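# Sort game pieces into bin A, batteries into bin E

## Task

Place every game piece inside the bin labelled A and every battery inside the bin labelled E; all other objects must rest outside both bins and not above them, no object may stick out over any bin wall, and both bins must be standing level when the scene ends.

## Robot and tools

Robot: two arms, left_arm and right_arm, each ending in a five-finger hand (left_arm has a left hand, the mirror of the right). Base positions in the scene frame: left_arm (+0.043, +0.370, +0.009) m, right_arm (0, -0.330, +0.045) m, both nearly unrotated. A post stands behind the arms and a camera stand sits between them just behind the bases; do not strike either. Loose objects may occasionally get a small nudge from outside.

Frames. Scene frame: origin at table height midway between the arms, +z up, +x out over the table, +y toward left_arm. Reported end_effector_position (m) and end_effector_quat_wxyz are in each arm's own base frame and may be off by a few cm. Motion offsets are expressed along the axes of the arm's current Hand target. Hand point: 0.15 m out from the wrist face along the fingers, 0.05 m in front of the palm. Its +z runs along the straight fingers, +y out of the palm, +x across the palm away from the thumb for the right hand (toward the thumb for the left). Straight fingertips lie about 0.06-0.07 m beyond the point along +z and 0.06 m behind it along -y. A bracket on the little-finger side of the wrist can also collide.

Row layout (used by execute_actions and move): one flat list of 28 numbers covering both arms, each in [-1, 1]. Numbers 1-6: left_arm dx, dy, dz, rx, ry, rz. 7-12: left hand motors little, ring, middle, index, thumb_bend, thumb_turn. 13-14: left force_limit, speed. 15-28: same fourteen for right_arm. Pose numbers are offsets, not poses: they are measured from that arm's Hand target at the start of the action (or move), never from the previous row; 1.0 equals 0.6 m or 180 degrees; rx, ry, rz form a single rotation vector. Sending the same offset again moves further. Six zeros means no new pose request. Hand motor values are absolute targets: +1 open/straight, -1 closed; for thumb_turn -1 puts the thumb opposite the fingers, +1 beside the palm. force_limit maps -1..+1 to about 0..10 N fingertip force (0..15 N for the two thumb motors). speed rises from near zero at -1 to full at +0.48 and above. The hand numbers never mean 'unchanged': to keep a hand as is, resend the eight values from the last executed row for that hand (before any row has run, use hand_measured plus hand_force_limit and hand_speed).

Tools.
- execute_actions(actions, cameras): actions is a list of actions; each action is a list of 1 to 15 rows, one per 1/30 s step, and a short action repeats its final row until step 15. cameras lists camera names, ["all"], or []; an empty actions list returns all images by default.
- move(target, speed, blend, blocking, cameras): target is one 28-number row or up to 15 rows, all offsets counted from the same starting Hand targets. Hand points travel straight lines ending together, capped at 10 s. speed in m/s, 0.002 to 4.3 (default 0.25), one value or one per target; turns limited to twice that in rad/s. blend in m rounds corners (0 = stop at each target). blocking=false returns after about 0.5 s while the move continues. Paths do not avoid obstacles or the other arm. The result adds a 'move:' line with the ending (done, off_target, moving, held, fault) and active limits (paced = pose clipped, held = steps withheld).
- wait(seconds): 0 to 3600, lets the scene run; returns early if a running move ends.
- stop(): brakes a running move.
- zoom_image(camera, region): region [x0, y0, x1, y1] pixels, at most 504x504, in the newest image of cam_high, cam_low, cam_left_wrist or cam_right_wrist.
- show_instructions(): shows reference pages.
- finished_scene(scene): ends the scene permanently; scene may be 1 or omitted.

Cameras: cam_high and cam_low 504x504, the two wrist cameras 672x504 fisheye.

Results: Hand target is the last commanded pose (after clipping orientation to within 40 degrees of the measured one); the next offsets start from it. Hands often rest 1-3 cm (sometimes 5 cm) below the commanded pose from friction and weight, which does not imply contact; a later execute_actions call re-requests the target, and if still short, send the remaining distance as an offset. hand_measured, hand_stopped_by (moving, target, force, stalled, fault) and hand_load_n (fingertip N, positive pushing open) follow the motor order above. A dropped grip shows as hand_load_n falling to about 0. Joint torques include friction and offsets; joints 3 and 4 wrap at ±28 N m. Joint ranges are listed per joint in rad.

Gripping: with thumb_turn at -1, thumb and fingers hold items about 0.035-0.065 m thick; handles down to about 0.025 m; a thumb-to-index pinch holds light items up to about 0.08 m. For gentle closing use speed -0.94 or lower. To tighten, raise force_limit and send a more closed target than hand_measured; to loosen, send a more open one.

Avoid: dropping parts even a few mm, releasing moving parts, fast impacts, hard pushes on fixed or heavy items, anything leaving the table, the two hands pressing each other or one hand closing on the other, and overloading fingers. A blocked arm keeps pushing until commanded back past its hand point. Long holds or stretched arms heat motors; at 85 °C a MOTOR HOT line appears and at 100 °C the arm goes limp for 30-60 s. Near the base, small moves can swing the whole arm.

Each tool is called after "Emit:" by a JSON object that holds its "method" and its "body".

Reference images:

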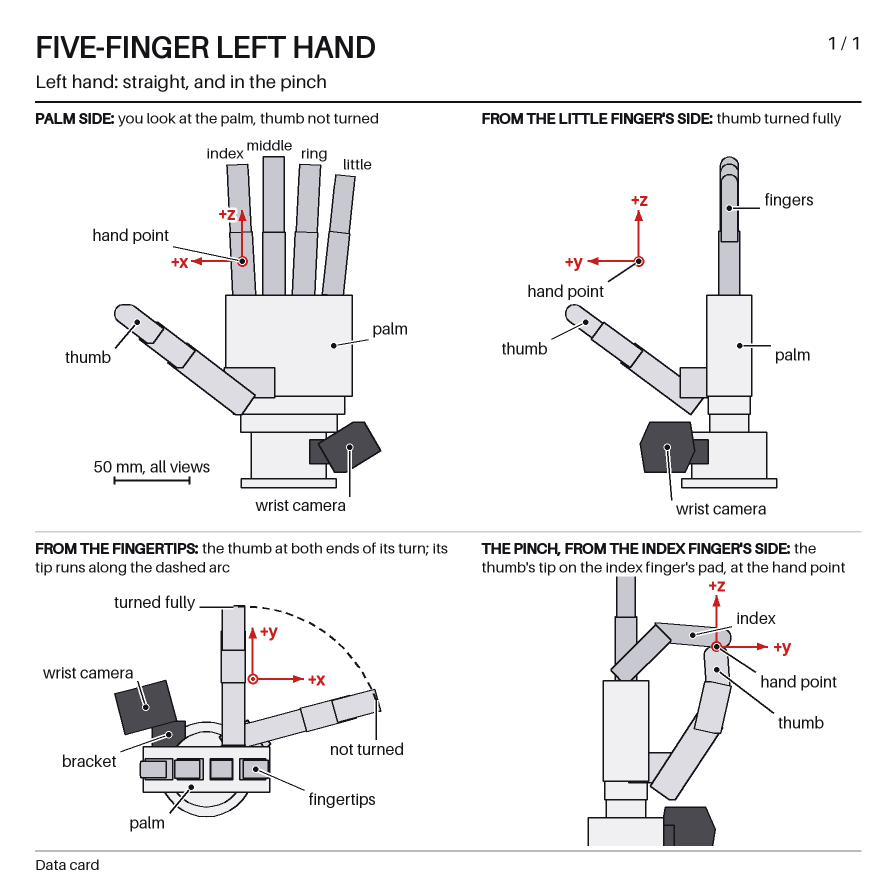

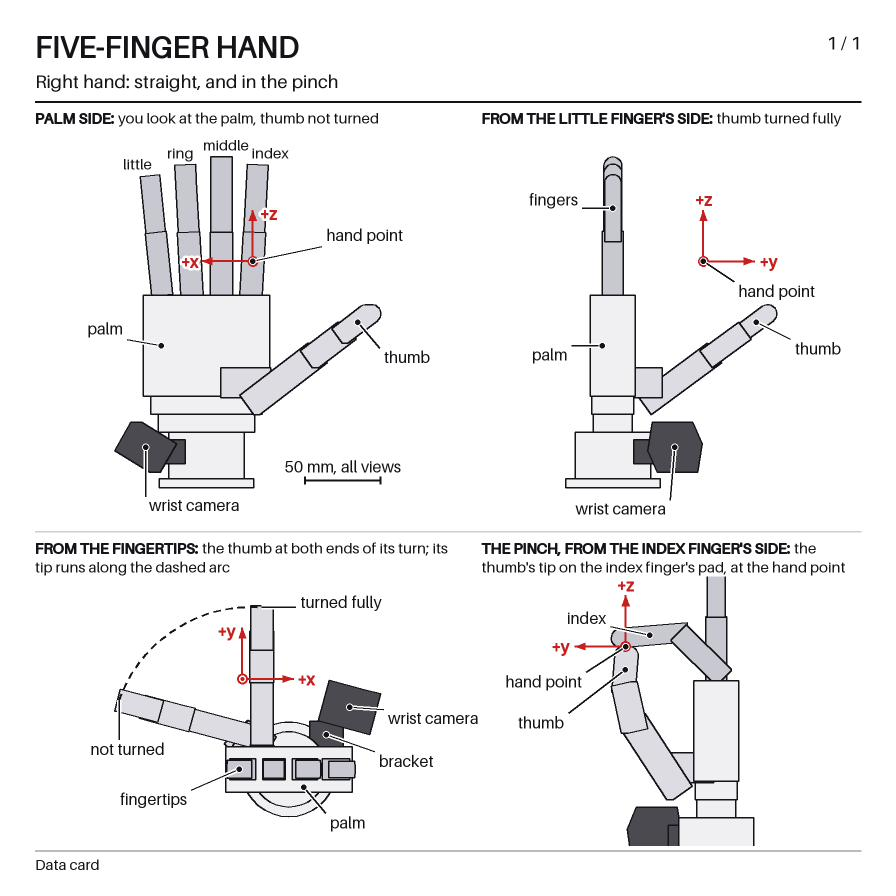

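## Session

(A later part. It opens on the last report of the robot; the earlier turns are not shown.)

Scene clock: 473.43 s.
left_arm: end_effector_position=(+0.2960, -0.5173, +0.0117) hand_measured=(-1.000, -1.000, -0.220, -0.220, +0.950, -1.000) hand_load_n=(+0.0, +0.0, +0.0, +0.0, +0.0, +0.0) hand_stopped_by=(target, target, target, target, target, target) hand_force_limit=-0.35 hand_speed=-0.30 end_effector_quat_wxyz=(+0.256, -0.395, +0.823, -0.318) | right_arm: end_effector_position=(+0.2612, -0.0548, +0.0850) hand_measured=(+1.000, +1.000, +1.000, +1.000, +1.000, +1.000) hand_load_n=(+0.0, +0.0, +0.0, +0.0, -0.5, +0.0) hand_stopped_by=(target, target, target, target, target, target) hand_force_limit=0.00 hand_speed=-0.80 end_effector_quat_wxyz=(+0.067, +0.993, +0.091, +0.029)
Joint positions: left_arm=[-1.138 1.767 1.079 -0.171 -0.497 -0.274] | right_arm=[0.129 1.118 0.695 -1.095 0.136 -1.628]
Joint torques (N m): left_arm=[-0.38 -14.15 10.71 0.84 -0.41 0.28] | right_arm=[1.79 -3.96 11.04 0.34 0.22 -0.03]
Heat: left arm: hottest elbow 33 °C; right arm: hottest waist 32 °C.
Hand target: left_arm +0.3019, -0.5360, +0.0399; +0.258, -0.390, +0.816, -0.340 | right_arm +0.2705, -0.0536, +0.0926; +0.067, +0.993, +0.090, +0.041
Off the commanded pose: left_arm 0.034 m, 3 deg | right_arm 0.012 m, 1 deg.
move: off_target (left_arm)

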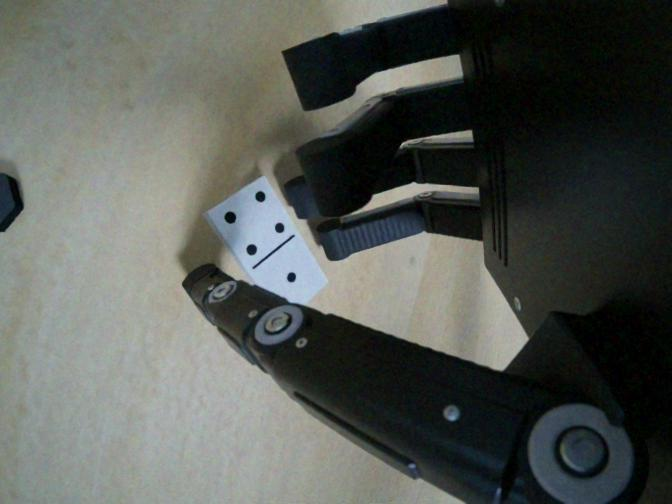

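Emit:
{"method": "move", "body": {"target": [0.0083,0.0225,0.0233,0,0,0,-1,-1,-0.22,-0.22,0.95,-1,-0.35,-0.3,0,0,0,0,0,0,1,1,1,1,1,1,0,-0.8], "speed": 0.05, "cameras": ["cam_left_wrist"]}}

Scene clock: 502.73 s.
left_arm: end_effector_position=(+0.2969, -0.5185, +0.0061) hand_measured=(-1.000, -1.000, -0.220, -0.220, +0.950, -1.000) hand_load_n=(+0.0, +0.0, +0.0, -0.5, +0.0, +0.0) hand_stopped_by=(target, target, target, target, target, target) hand_force_limit=-0.35 hand_speed=-0.30 end_effector_quat_wxyz=(+0.257, -0.395, +0.823, -0.318) | right_arm: end_effector_position=(+0.2612, -0.0548, +0.0850) hand_measured=(+1.000, +1.000, +1.000, +1.000, +1.000, +1.000) hand_load_n=(+0.0, +0.0, +0.0, +0.0, +0.0, +0.0) hand_stopped_by=(target, target, target, target, target, target) hand_force_limit=0.00 hand_speed=-0.80 end_effector_quat_wxyz=(+0.067, +0.993, +0.091, +0.029)
Joint positions: left_arm=[-1.138 1.78 1.079 -0.158 -0.498 -0.274] | right_arm=[0.129 1.118 0.695 -1.095 0.136 -1.628]
Joint torques (N m): left_arm=[-0.44 -12.16 9.94 1.99 -0.39 0.24] | right_arm=[1.79 -3.96 11.03 0.32 0.23 -0.02]
Heat: left arm: hottest elbow 34 °C; right arm: hottest waist 32 °C.
Hand target: left_arm +0.3025, -0.5386, +0.0200; +0.258, -0.390, +0.816, -0.340 | right_arm +0.2705, -0.0536, +0.0926; +0.067, +0.993, +0.090, +0.041
Off the commanded pose: left_arm 0.025 m, 3 deg | right_arm 0.012 m, 1 deg.
move: off_target (left_arm)

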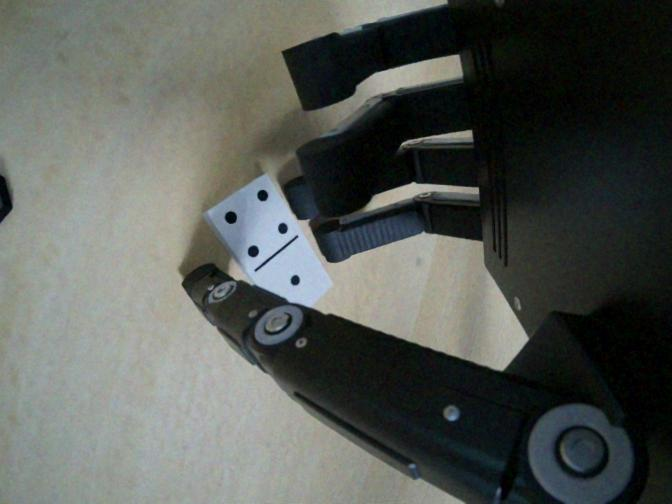

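Emit:
{"method": "move", "body": {"target": [0.0017,0.0073,0.0067,0,0,0,-1,-1,-0.22,-0.22,0.95,-1,-0.35,-0.3,0,0,0,0,0,0,1,1,1,1,1,1,0,-0.8], "speed": 0.05, "cameras": ["cam_left_wrist"]}}

Scene clock: 506.67 s.
left_arm: end_effector_position=(+0.2984, -0.5216, +0.0062) hand_measured=(-1.000, -1.000, -0.220, -0.220, +0.950, -1.000) hand_load_n=(+0.0, +0.0, +0.0, +0.0, +0.0, -0.5) hand_stopped_by=(target, target, target, target, target, target) hand_force_limit=-0.35 hand_speed=-0.30 end_effector_quat_wxyz=(+0.257, -0.395, +0.820, -0.324) | right_arm: end_effector_position=(+0.2612, -0.0548, +0.0850) hand_measured=(+1.000, +1.000, +1.000, +1.000, +1.000, +1.000) hand_load_n=(+0.0, +0.0, +0.0, +0.0, +0.0, +0.0) hand_stopped_by=(target, target, target, target, target, target) hand_force_limit=0.00 hand_speed=-0.80 end_effector_quat_wxyz=(+0.067, +0.993, +0.091, +0.029)
Joint positions: left_arm=[-1.138 1.784 1.079 -0.141 -0.498 -0.273] | right_arm=[0.129 1.118 0.695 -1.095 0.136 -1.628]
Joint torques (N m): left_arm=[-0.44 -11.69 9.62 1.95 -0.36 0.23] | right_arm=[1.79 -3.9 11.03 0.31 0.22 -0.03]
Heat: left arm: hottest elbow 35 °C; right arm: hottest waist 32 °C.
Hand target: left_arm +0.3027, -0.5389, +0.0142; +0.258, -0.390, +0.816, -0.340 | right_arm +0.2705, -0.0536, +0.0926; +0.067, +0.993, +0.090, +0.041
Off the commanded pose: left_arm 0.019 m, 2 deg | right_arm 0.012 m, 1 deg.
move: off_target (left_arm)

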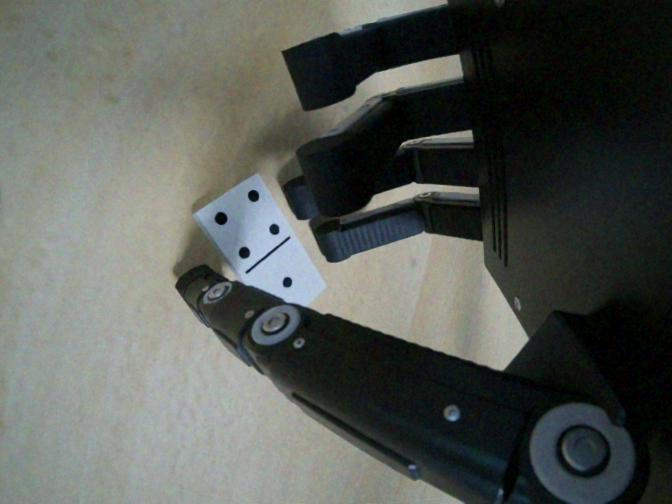

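Emit:
{"method": "move", "body": {"target": [0,0,0,0,0,0,-1,-1,-0.22,-0.16,0.6,-1,-0.4,-0.9,0,0,0,0,0,0,1,1,1,1,1,1,0,-0.8], "speed": 0.05, "cameras": ["cam_left_wrist"]}}

Emit:
{"method": "zoom_image", "body": {"camera": "cam_left_wrist", "region": [170, 120, 420, 340]}}

Scene clock: 513.90 s.
left_arm: end_effector_position=(+0.2989, -0.5231, +0.0074) hand_measured=(-1.000, -1.000, -0.220, -0.160, +0.666, -1.000) hand_load_n=(+0.0, +0.0, +2.5, -1.5, +5.0, +1.0) hand_stopped_by=(target, target, target, target, force, target) hand_force_limit=-0.40 hand_speed=-0.90 end_effector_quat_wxyz=(+0.258, -0.395, +0.819, -0.326) | right_arm: end_effector_position=(+0.2612, -0.0548, +0.0850) hand_measured=(+1.000, +1.000, +1.000, +1.000, +1.000, +1.000) hand_load_n=(+0.0, +0.0, +0.0, +0.0, +0.0, +0.0) hand_stopped_by=(target, target, target, target, target, target) hand_force_limit=0.00 hand_speed=-0.80 end_effector_quat_wxyz=(+0.067, +0.993, +0.091, +0.029)
Joint positions: left_arm=[-1.139 1.784 1.08 -0.137 -0.5 -0.273] | right_arm=[0.129 1.118 0.695 -1.095 0.136 -1.628]
Joint torques (N m): left_arm=[-0.38 -11.63 9.59 1.78 -0.3 0.23] | right_arm=[1.73 -3.84 11.03 0.35 0.22 -0.03]
Heat: left arm: hottest elbow 35 °C; right arm: hottest waist 32 °C.
Hand target: left_arm +0.3028, -0.5389, +0.0142; +0.258, -0.390, +0.816, -0.340 | right_arm +0.2705, -0.0536, +0.0926; +0.067, +0.993, +0.090, +0.041
Off the commanded pose: left_arm 0.018 m, 2 deg | right_arm 0.012 m, 1 deg.
move: done

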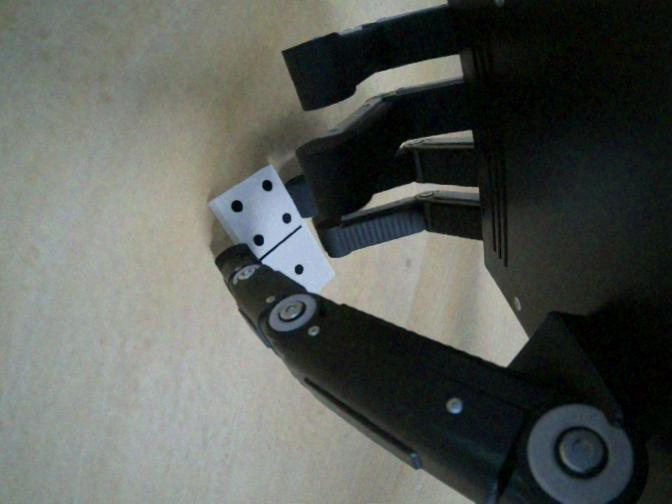

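Scaled by 2.016 from the camera's image (finer frame: 960x720).

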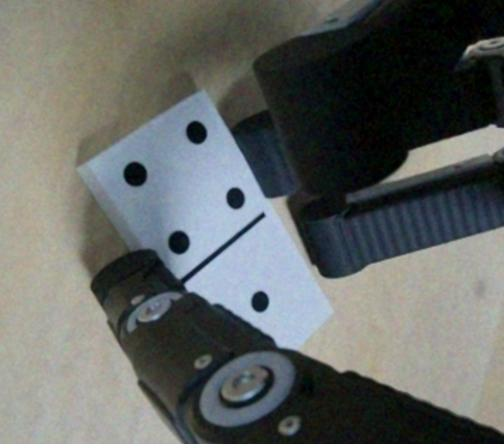

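Emit:
{"method": "move", "body": {"target": [0,0,0,0,0,0,-1,-1,-0.22,-0.35,0.6,-1,-0.5,-0.94,0,0,0,0,0,0,1,1,1,1,1,1,0,-0.8], "speed": 0.05, "cameras": ["cam_left_wrist"]}}

Emit:
{"method": "zoom_image", "body": {"camera": "cam_left_wrist", "region": [170, 120, 420, 340]}}

Scene clock: 518.40 s.
left_arm: end_effector_position=(+0.2991, -0.5232, +0.0075) hand_measured=(-1.000, -1.000, -0.220, -0.350, +0.666, -1.000) hand_load_n=(+0.0, +0.0, +2.5, +0.0, +4.5, +0.5) hand_stopped_by=(target, target, target, target, force, target) hand_force_limit=-0.50 hand_speed=-0.94 end_effector_quat_wxyz=(+0.258, -0.395, +0.819, -0.327) | right_arm: end_effector_position=(+0.2612, -0.0548, +0.0850) hand_measured=(+1.000, +1.000, +1.000, +1.000, +1.000, +1.000) hand_load_n=(-0.5, +0.0, +0.0, +0.0, +0.0, +0.0) hand_stopped_by=(target, target, target, target, target, target) hand_force_limit=0.00 hand_speed=-0.80 end_effector_quat_wxyz=(+0.067, +0.993, +0.091, +0.029)
Joint positions: left_arm=[-1.139 1.784 1.08 -0.136 -0.5 -0.273] | right_arm=[0.129 1.118 0.695 -1.095 0.136 -1.628]
Joint torques (N m): left_arm=[-0.38 -11.58 9.59 1.77 -0.29 0.24] | right_arm=[1.85 -3.84 11.02 0.32 0.23 -0.02]
Heat: left arm: hottest elbow 34 °C; right arm: hottest waist 32 °C.
Hand target: left_arm +0.3028, -0.5389, +0.0143; +0.258, -0.390, +0.816, -0.340 | right_arm +0.2705, -0.0536, +0.0926; +0.067, +0.993, +0.090, +0.041
Off the commanded pose: left_arm 0.017 m, 2 deg | right_arm 0.012 m, 1 deg.
move: done

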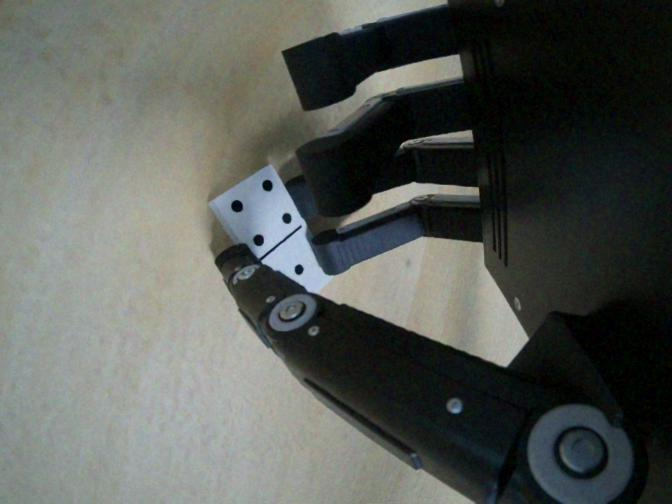

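Scaled by 2.016 from the camera's image (finer frame: 960x720).

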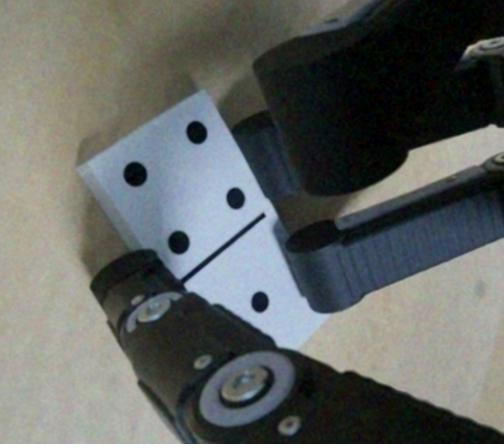

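Emit:
{"method": "move", "body": {"target": [[0,0,0,0,0,0,-1,-1,-0.22,-0.22,0.6,-1,-0.5,-0.94,0,0,0,0,0,0,1,1,1,1,1,1,0,-0.8],[-0.017,-0.0726,-0.0667,0,0,0,-1,-1,-0.22,-0.22,0.6,-1,-0.5,-0.94,0,0,0,0,0,0,1,1,1,1,1,1,0,-0.8]], "speed": 0.05, "cameras": ["cam_left_wrist","cam_low"]}}

Scene clock: 526.50 s.
left_arm: end_effector_position=(+0.2967, -0.5182, +0.0454) hand_measured=(-1.000, -1.000, -0.220, -0.220, +0.666, -1.000) hand_load_n=(+0.0, +0.0, +3.0, +0.0, +4.0, +1.0) hand_stopped_by=(target, target, target, target, force, target) hand_force_limit=-0.50 hand_speed=-0.94 end_effector_quat_wxyz=(+0.258, -0.394, +0.823, -0.317) | right_arm: end_effector_position=(+0.2612, -0.0548, +0.0850) hand_measured=(+1.000, +1.000, +1.000, +1.000, +1.000, +1.000) hand_load_n=(+0.0, +0.0, +0.0, +0.0, +0.0, +0.0) hand_stopped_by=(target, target, target, target, target, target) hand_force_limit=0.00 hand_speed=-0.80 end_effector_quat_wxyz=(+0.067, +0.993, +0.091, +0.029)
Joint positions: left_arm=[-1.139 1.715 1.115 -0.26 -0.5 -0.273] | right_arm=[0.129 1.118 0.695 -1.095 0.136 -1.628]
Joint torques (N m): left_arm=[-0.5 -13.68 11.32 0.91 -0.31 0.23] | right_arm=[1.85 -3.96 11.03 0.32 0.23 -0.03]
Heat: left arm: hottest elbow 35 °C; right arm: hottest waist 32 °C.
Hand target: left_arm +0.3011, -0.5367, +0.0742; +0.258, -0.390, +0.816, -0.340 | right_arm +0.2705, -0.0536, +0.0926; +0.067, +0.993, +0.090, +0.041
Off the commanded pose: left_arm 0.035 m, 3 deg | right_arm 0.012 m, 1 deg.
move: off_target (left_arm)
Images, in order (width x height): cam_low 504x504, cam_left_wrist 672x504.

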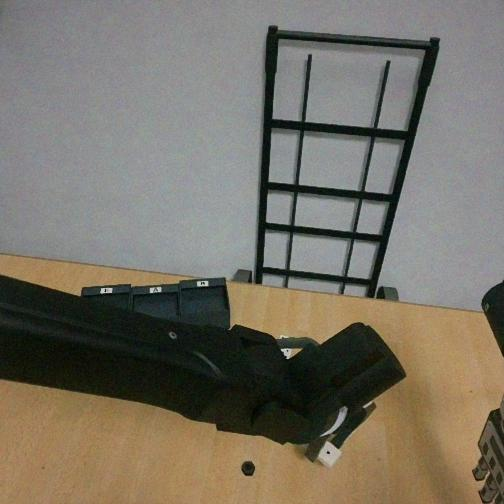

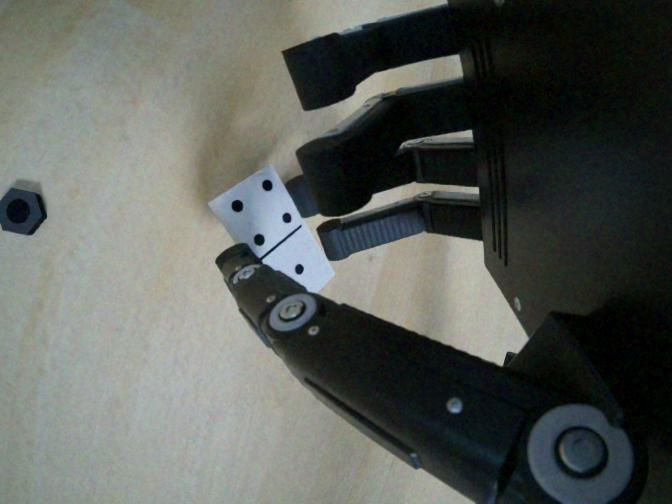

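Emit:
{"method": "move", "body": {"target": [[-0.0208,-0.1008,-0.0848,0,0,0,-1,-1,-0.22,-0.22,0.6,-1,-0.5,-0.94,0,0,0,0,0,0,1,1,1,1,1,1,0,-0.8],[-0.6488,-0.0538,-0.1856,0.0277,0.1344,0.1131,-1,-1,-0.22,-0.22,0.6,-1,-0.5,-0.94,0,0,0,0,0,0,1,1,1,1,1,1,0,-0.8]], "speed": 0.15, "blend": [0.03,0], "cameras": ["all"]}}

Scene clock: 567.33 s.
left_arm: end_effector_position=(+0.4461, -0.1917, +0.2094) hand_measured=(-1.000, -1.000, -0.220, -0.220, +0.666, -1.000) hand_load_n=(+0.0, +0.0, +3.0, +0.0, +4.0, +1.0) hand_stopped_by=(target, target, target, target, force, target) hand_force_limit=-0.50 hand_speed=-0.94 end_effector_quat_wxyz=(+0.139, -0.164, +0.895, -0.392) | right_arm: end_effector_position=(+0.2612, -0.0548, +0.0850) hand_measured=(+1.000, +1.000, +1.000, +1.000, +1.000, +1.000) hand_load_n=(+0.0, +0.0, +0.0, +0.0, +0.0, +0.0) hand_stopped_by=(target, target, target, target, target, target) hand_force_limit=0.00 hand_speed=-0.80 end_effector_quat_wxyz=(+0.067, +0.993, +0.091, +0.029)
Joint positions: left_arm=[-0.216 1.339 1.152 -0.722 0.593 0.783] | right_arm=[0.129 1.118 0.695 -1.095 0.136 -1.628]
Joint torques (N m): left_arm=[-0.21 -8.23 12.97 0.8 0.44 0.3] | right_arm=[1.85 -3.84 11.03 0.32 0.23 -0.03]
Heat: left arm: hottest elbow 38 °C; right arm: hottest waist 32 °C.
Hand target: left_arm +0.4585, -0.1962, +0.2303; +0.155, -0.150, +0.892, -0.398 | right_arm +0.2705, -0.0536, +0.0926; +0.067, +0.993, +0.090, +0.041
Off the commanded pose: left_arm 0.025 m, 2 deg | right_arm 0.012 m, 1 deg.
move: off_target (left_arm)

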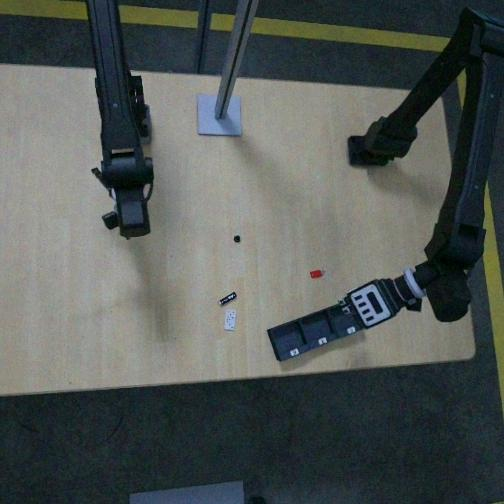

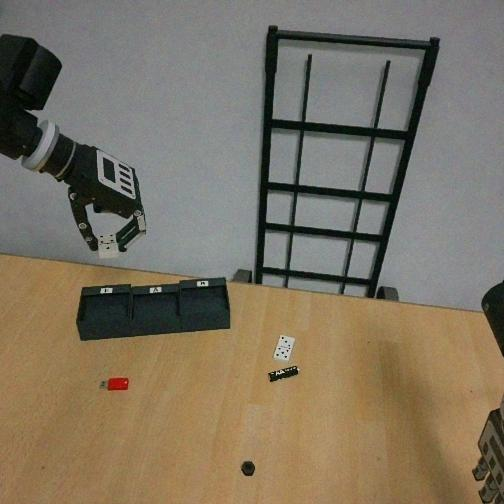

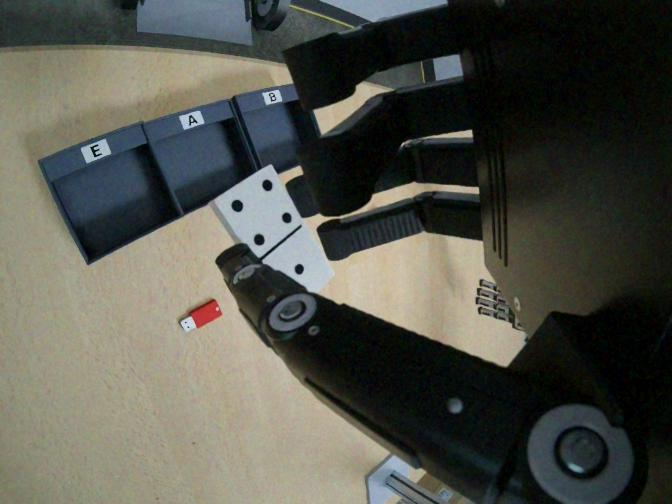

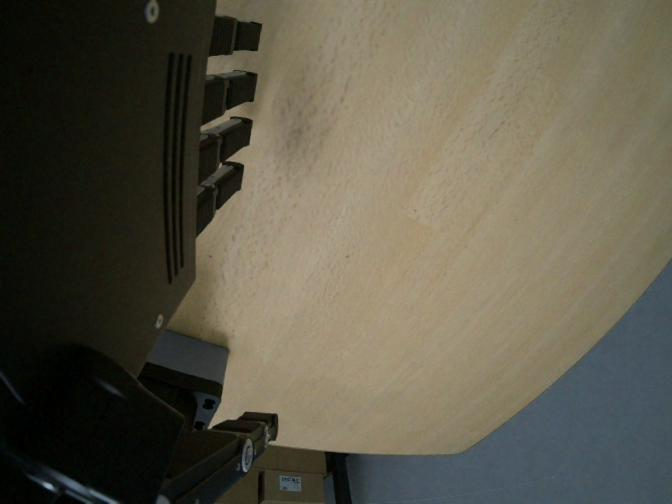

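Emit:
{"method": "zoom_image", "body": {"camera": "cam_left_wrist", "region": [20, 60, 360, 340]}}

Emit:
{"method": "zoom_image", "body": {"camera": "cam_low", "region": [60, 260, 250, 400]}}

Scaled by 1.482 from the camera's image (finer frame: 960x720).

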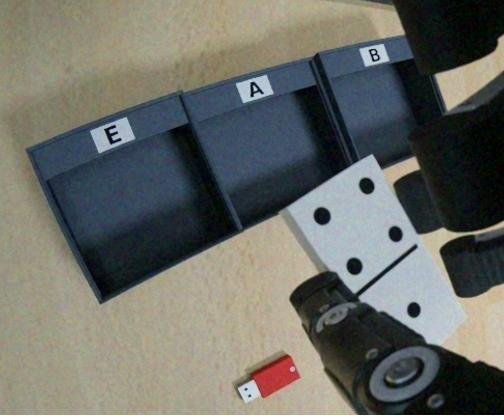

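Scaled by 2.653 from the camera's image (finer frame: 720x720).

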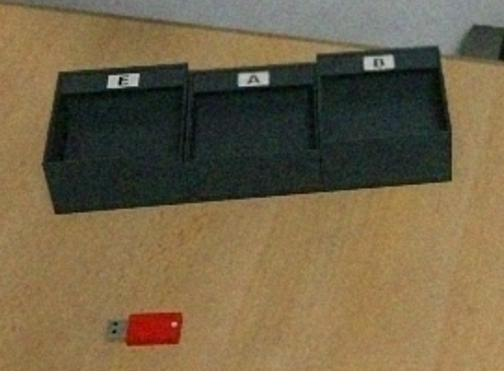

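Emit:
{"method": "zoom_image", "body": {"camera": "cam_left_wrist", "region": [30, 90, 200, 270]}}

Emit:
{"method": "zoom_image", "body": {"camera": "cam_low", "region": [70, 270, 160, 345]}}

Scaled by 2.800 from the camera's image (finer frame: 960x720).

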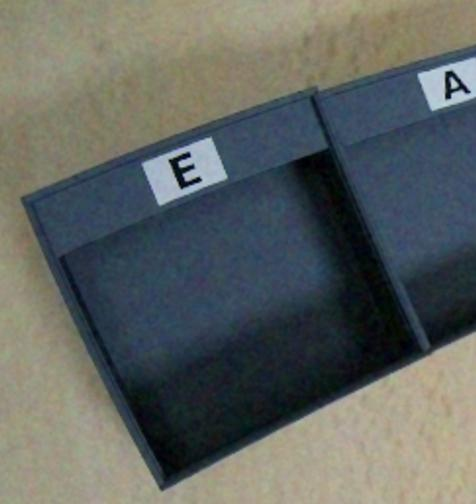

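Scaled by 5.600 from the camera's image (finer frame: 720x720).

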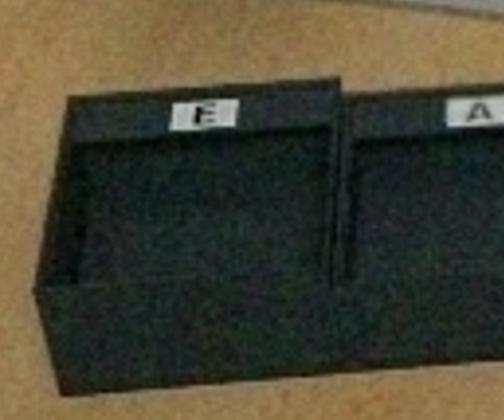

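Emit:
{"method": "move", "body": {"target": [-0.0293,0.0708,0.1997,0.0586,0.0147,0.0124,-1,-1,-0.22,-0.22,0.6,-1,-0.5,-0.94,0,0,0,0,0,0,1,1,1,1,1,1,0,-0.8], "speed": 0.1, "cameras": ["cam_high","cam_low","cam_left_wrist"]}}

Emit:
{"method": "zoom_image", "body": {"camera": "cam_low", "region": [60, 180, 260, 350]}}

Scene clock: 620.73 s.
left_arm: end_effector_position=(+0.5120, -0.2360, +0.1180) hand_measured=(-1.000, -1.000, -0.220, -0.220, +0.666, -1.000) hand_load_n=(+0.0, +0.0, +3.0, +0.0, +4.0, +1.0) hand_stopped_by=(target, target, target, target, force, target) hand_force_limit=-0.50 hand_speed=-0.94 end_effector_quat_wxyz=(+0.148, -0.113, +0.862, -0.472) | right_arm: end_effector_position=(+0.2612, -0.0548, +0.0850) hand_measured=(+1.000, +1.000, +1.000, +1.000, +1.000, +1.000) hand_load_n=(+0.0, -0.5, +0.0, +0.0, +0.0, +0.0) hand_stopped_by=(target, target, target, target, target, target) hand_force_limit=0.00 hand_speed=-0.80 end_effector_quat_wxyz=(+0.067, +0.993, +0.091, +0.029)
Joint positions: left_arm=[-0.219 1.591 1.091 -0.274 0.751 0.762] | right_arm=[0.129 1.118 0.695 -1.095 0.136 -1.628]
Joint torques (N m): left_arm=[-0.44 -11.4 8.42 2.04 0.48 -0.03] | right_arm=[1.79 -3.9 11.03 0.32 0.22 -0.03]
Heat: left arm: hottest elbow 40 °C; right arm: hottest waist 31 °C.
Hand target: left_arm +0.5157, -0.2417, +0.1247; +0.155, -0.108, +0.858, -0.478 | right_arm +0.2705, -0.0536, +0.0926; +0.067, +0.993, +0.090, +0.041
Off the commanded pose: left_arm 0.010 m, 1 deg | right_arm 0.012 m, 1 deg.
move: done

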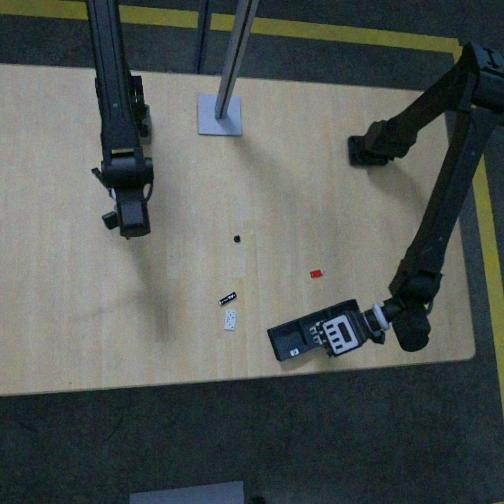

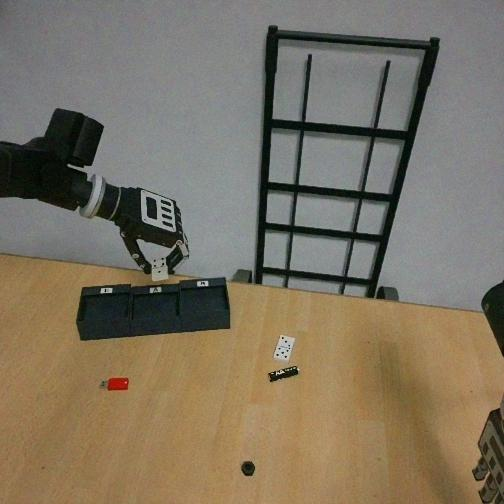

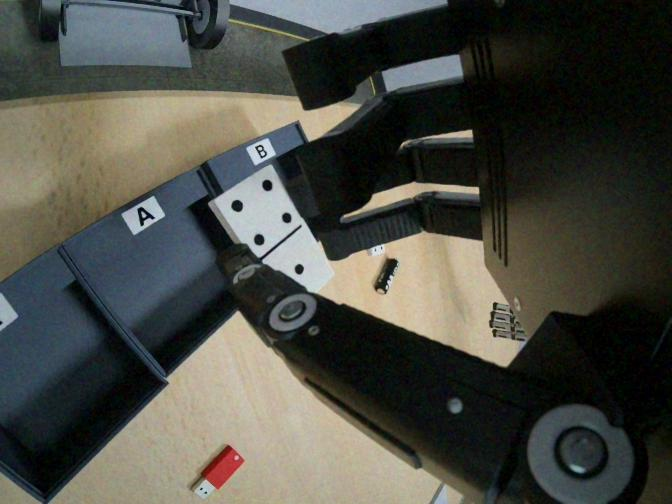

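Scaled by 2.520 from the camera's image (finer frame: 720x720).

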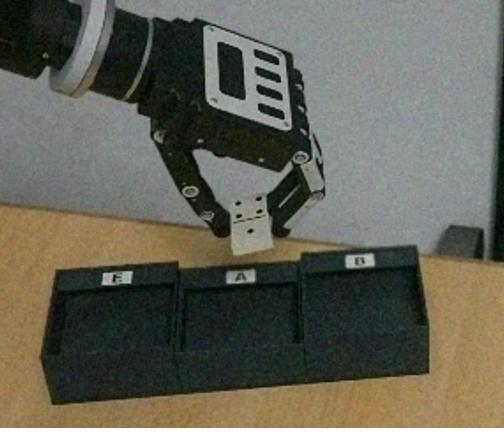

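Emit:
{"method": "move", "body": {"target": [0.0242,0.0890,0.0338,0.0018,0.0095,0.0055,-1,-1,-0.22,-0.22,0.6,-1,-0.5,-0.94,0,0,0,0,0,0,1,1,1,1,1,1,0,-0.8], "speed": 0.06, "cameras": ["cam_high","cam_low","cam_left_wrist"]}}

Emit:
{"method": "zoom_image", "body": {"camera": "cam_low", "region": [60, 180, 260, 350]}}

Emit:
{"method": "zoom_image", "body": {"camera": "cam_left_wrist", "region": [60, 120, 360, 380]}}

Scene clock: 661.43 s.
left_arm: end_effector_position=(+0.5004, -0.2364, +0.0641) hand_measured=(-1.000, -1.000, -0.220, -0.220, +0.666, -1.000) hand_load_n=(+0.0, +0.0, +3.0, +0.0, +4.0, +1.0) hand_stopped_by=(target, target, target, target, force, target) hand_force_limit=-0.50 hand_speed=-0.94 end_effector_quat_wxyz=(+0.134, -0.102, +0.862, -0.478) | right_arm: end_effector_position=(+0.2612, -0.0548, +0.0850) hand_measured=(+1.000, +1.000, +1.000, +1.000, +1.000, +1.000) hand_load_n=(+0.0, +0.0, +0.0, +0.0, +0.0, +0.0) hand_stopped_by=(target, target, target, target, target, target) hand_force_limit=0.00 hand_speed=-0.80 end_effector_quat_wxyz=(+0.067, +0.993, +0.091, +0.029)
Joint positions: left_arm=[-0.217 1.661 1.014 -0.154 0.786 0.785] | right_arm=[0.129 1.118 0.695 -1.095 0.136 -1.628]
Joint torques (N m): left_arm=[0.62 -11.16 7.62 1.96 0.51 0.29] | right_arm=[1.85 -3.96 11.03 0.35 0.22 -0.02]
Heat: left arm: hottest elbow 36 °C; right arm: hottest waist 31 °C.
Hand target: left_arm +0.5077, -0.2349, +0.0667; +0.146, -0.094, +0.859, -0.481 | right_arm +0.2705, -0.0536, +0.0926; +0.067, +0.993, +0.090, +0.041
Off the commanded pose: left_arm 0.008 m, 2 deg | right_arm 0.012 m, 1 deg.
move: done

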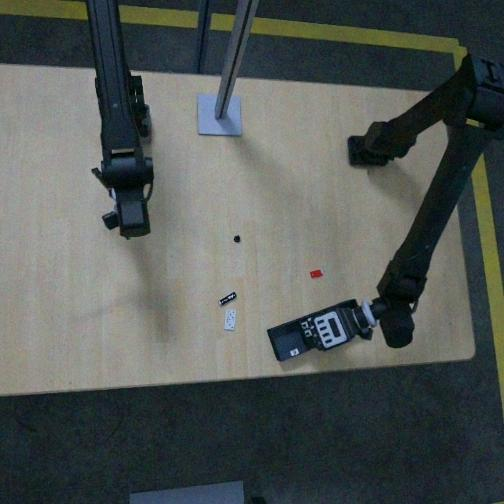

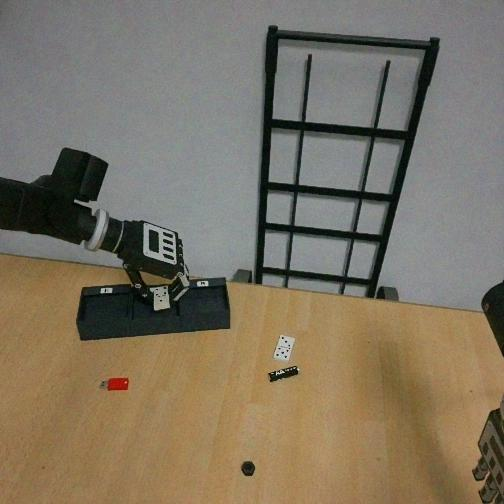

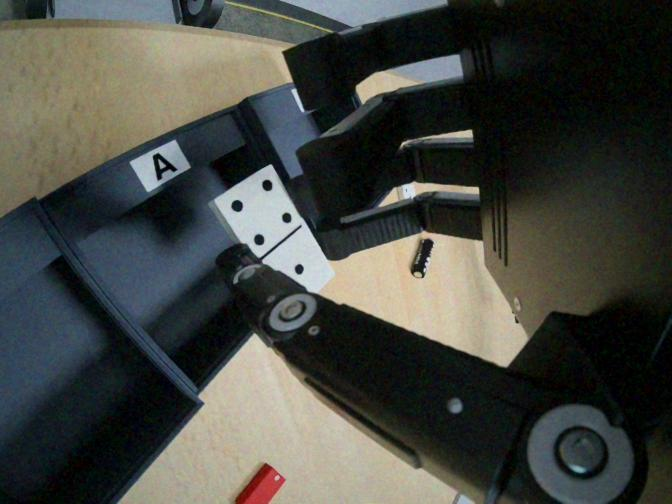

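Scaled by 2.520 from the camera's image (finer frame: 720x720).

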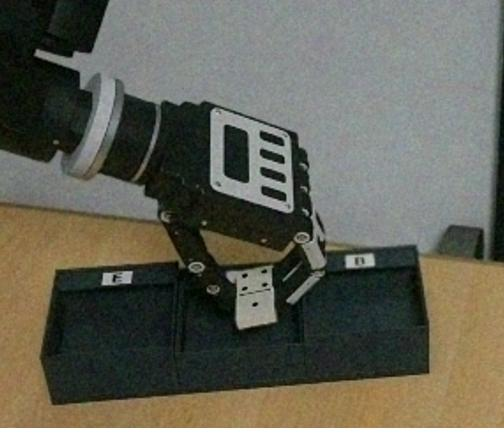

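Scaled by 1.680 from the camera's image (finer frame: 960x720).

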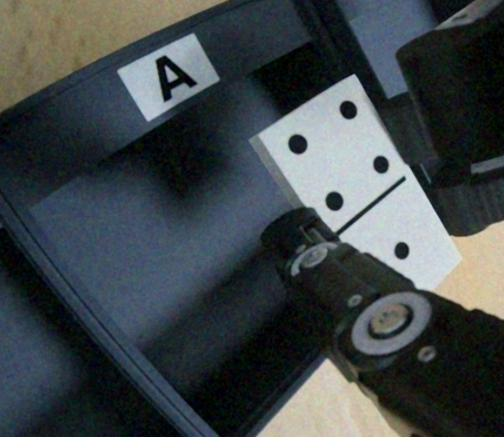

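Emit:
{"method": "move", "body": {"target": [-0.0007,0.0495,0.0157,0.0167,0,0,-1,-1,-0.22,-0.22,0.6,-1,-0.5,-0.94,0,0,0,0,0,0,1,1,1,1,1,1,0,-0.8], "speed": 0.05, "cameras": ["cam_low","cam_left_wrist"]}}

Emit:
{"method": "zoom_image", "body": {"camera": "cam_low", "region": [60, 180, 260, 350]}}

Emit:
{"method": "zoom_image", "body": {"camera": "cam_left_wrist", "region": [60, 120, 360, 380]}}

Scene clock: 698.30 s.
left_arm: end_effector_position=(+0.5043, -0.2285, +0.0345) hand_measured=(-1.000, -1.000, -0.220, -0.220, +0.666, -1.000) hand_load_n=(+0.0, +0.0, +3.0, +0.0, +4.0, +1.0) hand_stopped_by=(target, target, target, target, force, target) hand_force_limit=-0.50 hand_speed=-0.94 end_effector_quat_wxyz=(+0.138, -0.095, +0.849, -0.501) | right_arm: end_effector_position=(+0.2612, -0.0548, +0.0850) hand_measured=(+1.000, +1.000, +1.000, +1.000, +1.000, +1.000) hand_load_n=(+0.0, +0.0, +0.0, +0.0, +0.0, +0.0) hand_stopped_by=(target, target, target, target, target, target) hand_force_limit=0.00 hand_speed=-0.80 end_effector_quat_wxyz=(+0.067, +0.993, +0.091, +0.029)
Joint positions: left_arm=[-0.184 1.726 0.972 -0.016 0.847 0.786] | right_arm=[0.129 1.118 0.695 -1.095 0.136 -1.628]
Joint torques (N m): left_arm=[0.67 -11.46 7.01 2 0.53 0.18] | right_arm=[1.85 -3.84 11.04 0.32 0.23 -0.03]
Heat: left arm: hottest elbow 36 °C; right arm: hottest waist 31 °C.
Hand target: left_arm +0.5106, -0.2268, +0.0366; +0.149, -0.090, +0.846, -0.503 | right_arm +0.2705, -0.0536, +0.0926; +0.067, +0.993, +0.090, +0.041
Off the commanded pose: left_arm 0.007 m, 1 deg | right_arm 0.012 m, 1 deg.
move: done

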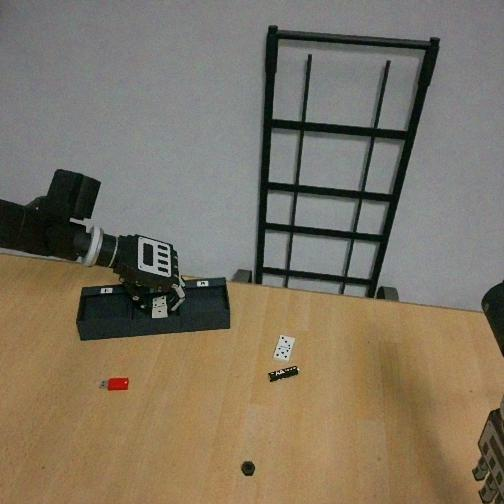

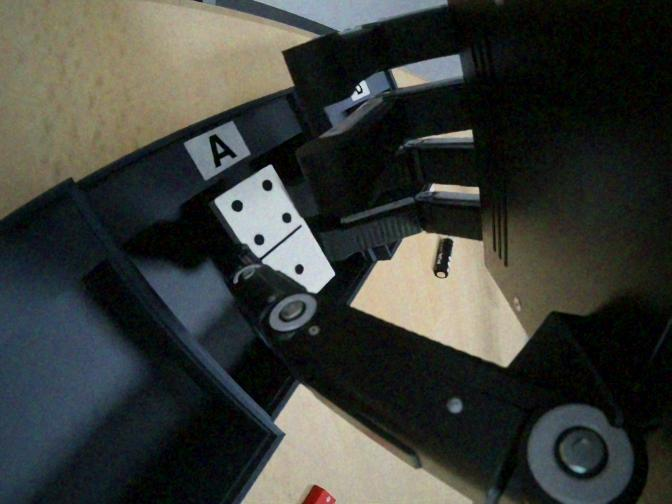

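Scaled by 2.520 from the camera's image (finer frame: 720x720).

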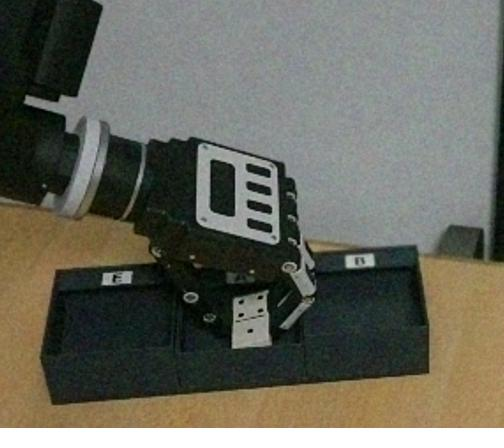

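Scaled by 1.680 from the camera's image (finer frame: 960x720).

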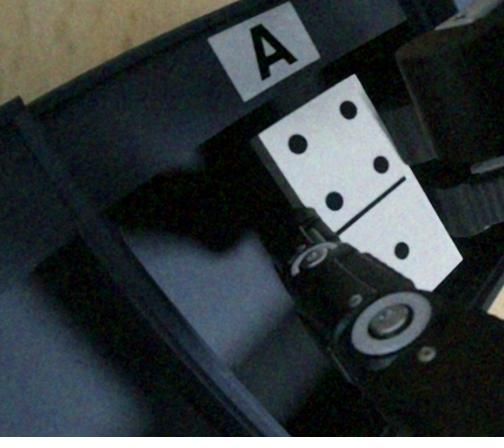

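Emit:
{"method": "zoom_image", "body": {"camera": "cam_left_wrist", "region": [160, 80, 400, 320]}}

Emit:
{"method": "zoom_image", "body": {"camera": "cam_low", "region": [120, 270, 200, 340]}}

Scaled by 2.100 from the camera's image (finer frame: 960x720).

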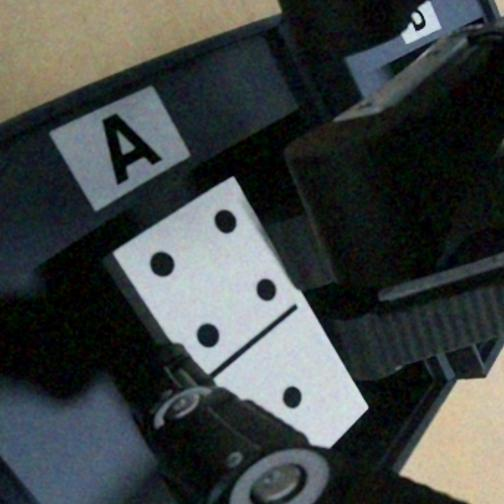

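Scaled by 6.300 from the camera's image (finer frame: 720x720).

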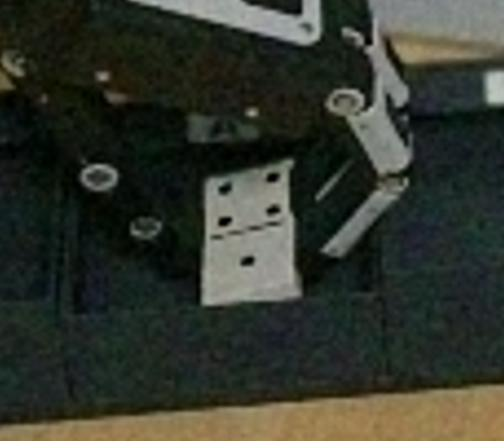

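Emit:
{"method": "move", "body": {"target": [[0.0012,0.0056,-0.0113,0,0,0,-1,-1,-0.22,-0.22,0.6,-1,-0.5,-0.94,0,0,0,0,0,0,1,1,1,1,1,1,0,-0.8],[0.005,0.026,-0.0008,0,0,0,-1,-1,-0.22,-0.22,0.6,-1,-0.5,-0.94,0,0,0,0,0,0,1,1,1,1,1,1,0,-0.8]], "speed": 0.04, "cameras": ["cam_low","cam_left_wrist"]}}

Emit:
{"method": "zoom_image", "body": {"camera": "cam_left_wrist", "region": [160, 80, 400, 320]}}

Emit:
{"method": "zoom_image", "body": {"camera": "cam_low", "region": [120, 270, 200, 340]}}

Scene clock: 732.63 s.
left_arm: end_effector_position=(+0.5014, -0.2219, +0.0213) hand_measured=(-1.000, -1.000, -0.220, -0.220, +0.666, -1.000) hand_load_n=(+0.0, +0.0, +3.0, +0.0, +4.0, +1.0) hand_stopped_by=(target, target, target, target, force, target) hand_force_limit=-0.50 hand_speed=-0.94 end_effector_quat_wxyz=(+0.137, -0.097, +0.849, -0.501) | right_arm: end_effector_position=(+0.2612, -0.0548, +0.0850) hand_measured=(+1.000, +1.000, +1.000, +1.000, +1.000, +1.000) hand_load_n=(+0.0, +0.0, +0.0, +0.0, -0.5, +0.0) hand_stopped_by=(target, target, target, target, target, target) hand_force_limit=0.00 hand_speed=-0.80 end_effector_quat_wxyz=(+0.067, +0.993, +0.091, +0.029)
Joint positions: left_arm=[-0.171 1.745 0.952 0.014 0.858 0.794] | right_arm=[0.129 1.118 0.695 -1.095 0.136 -1.628]
Joint torques (N m): left_arm=[0.67 -11.28 6.52 2 0.51 0.25] | right_arm=[1.9 -3.96 11.02 0.34 0.22 -0.03]
Heat: left arm: hottest elbow 34 °C; right arm: hottest waist 31 °C.
Hand target: left_arm +0.5075, -0.2200, +0.0226; +0.149, -0.090, +0.846, -0.503 | right_arm +0.2705, -0.0536, +0.0926; +0.067, +0.993, +0.090, +0.041
Off the commanded pose: left_arm 0.007 m, 2 deg | right_arm 0.012 m, 1 deg.
move: done

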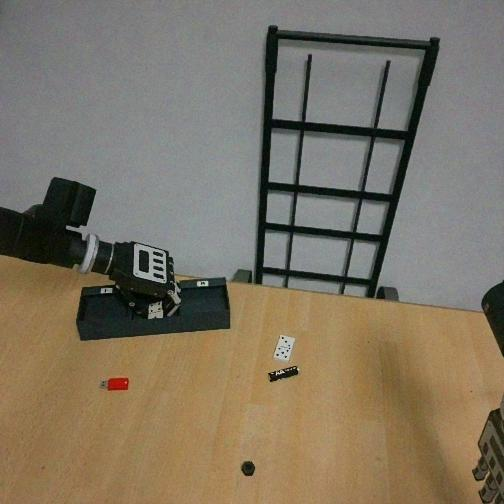

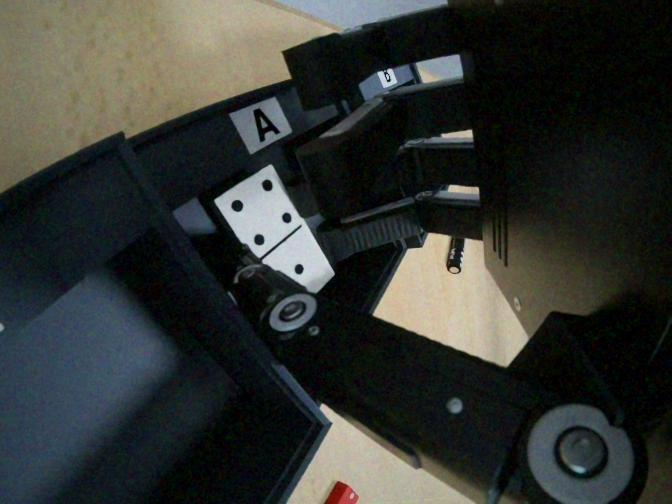

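Scaled by 2.100 from the camera's image (finer frame: 960x720).

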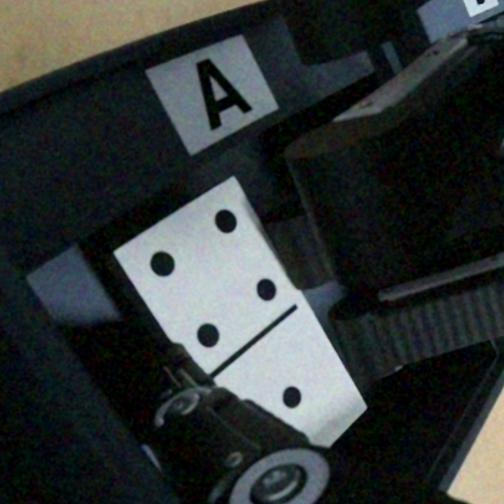

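Scaled by 6.300 from the camera's image (finer frame: 720x720).

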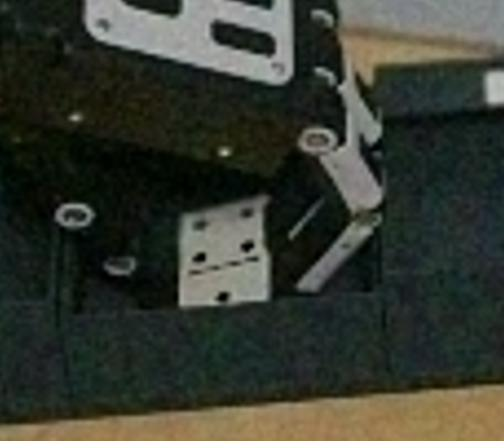

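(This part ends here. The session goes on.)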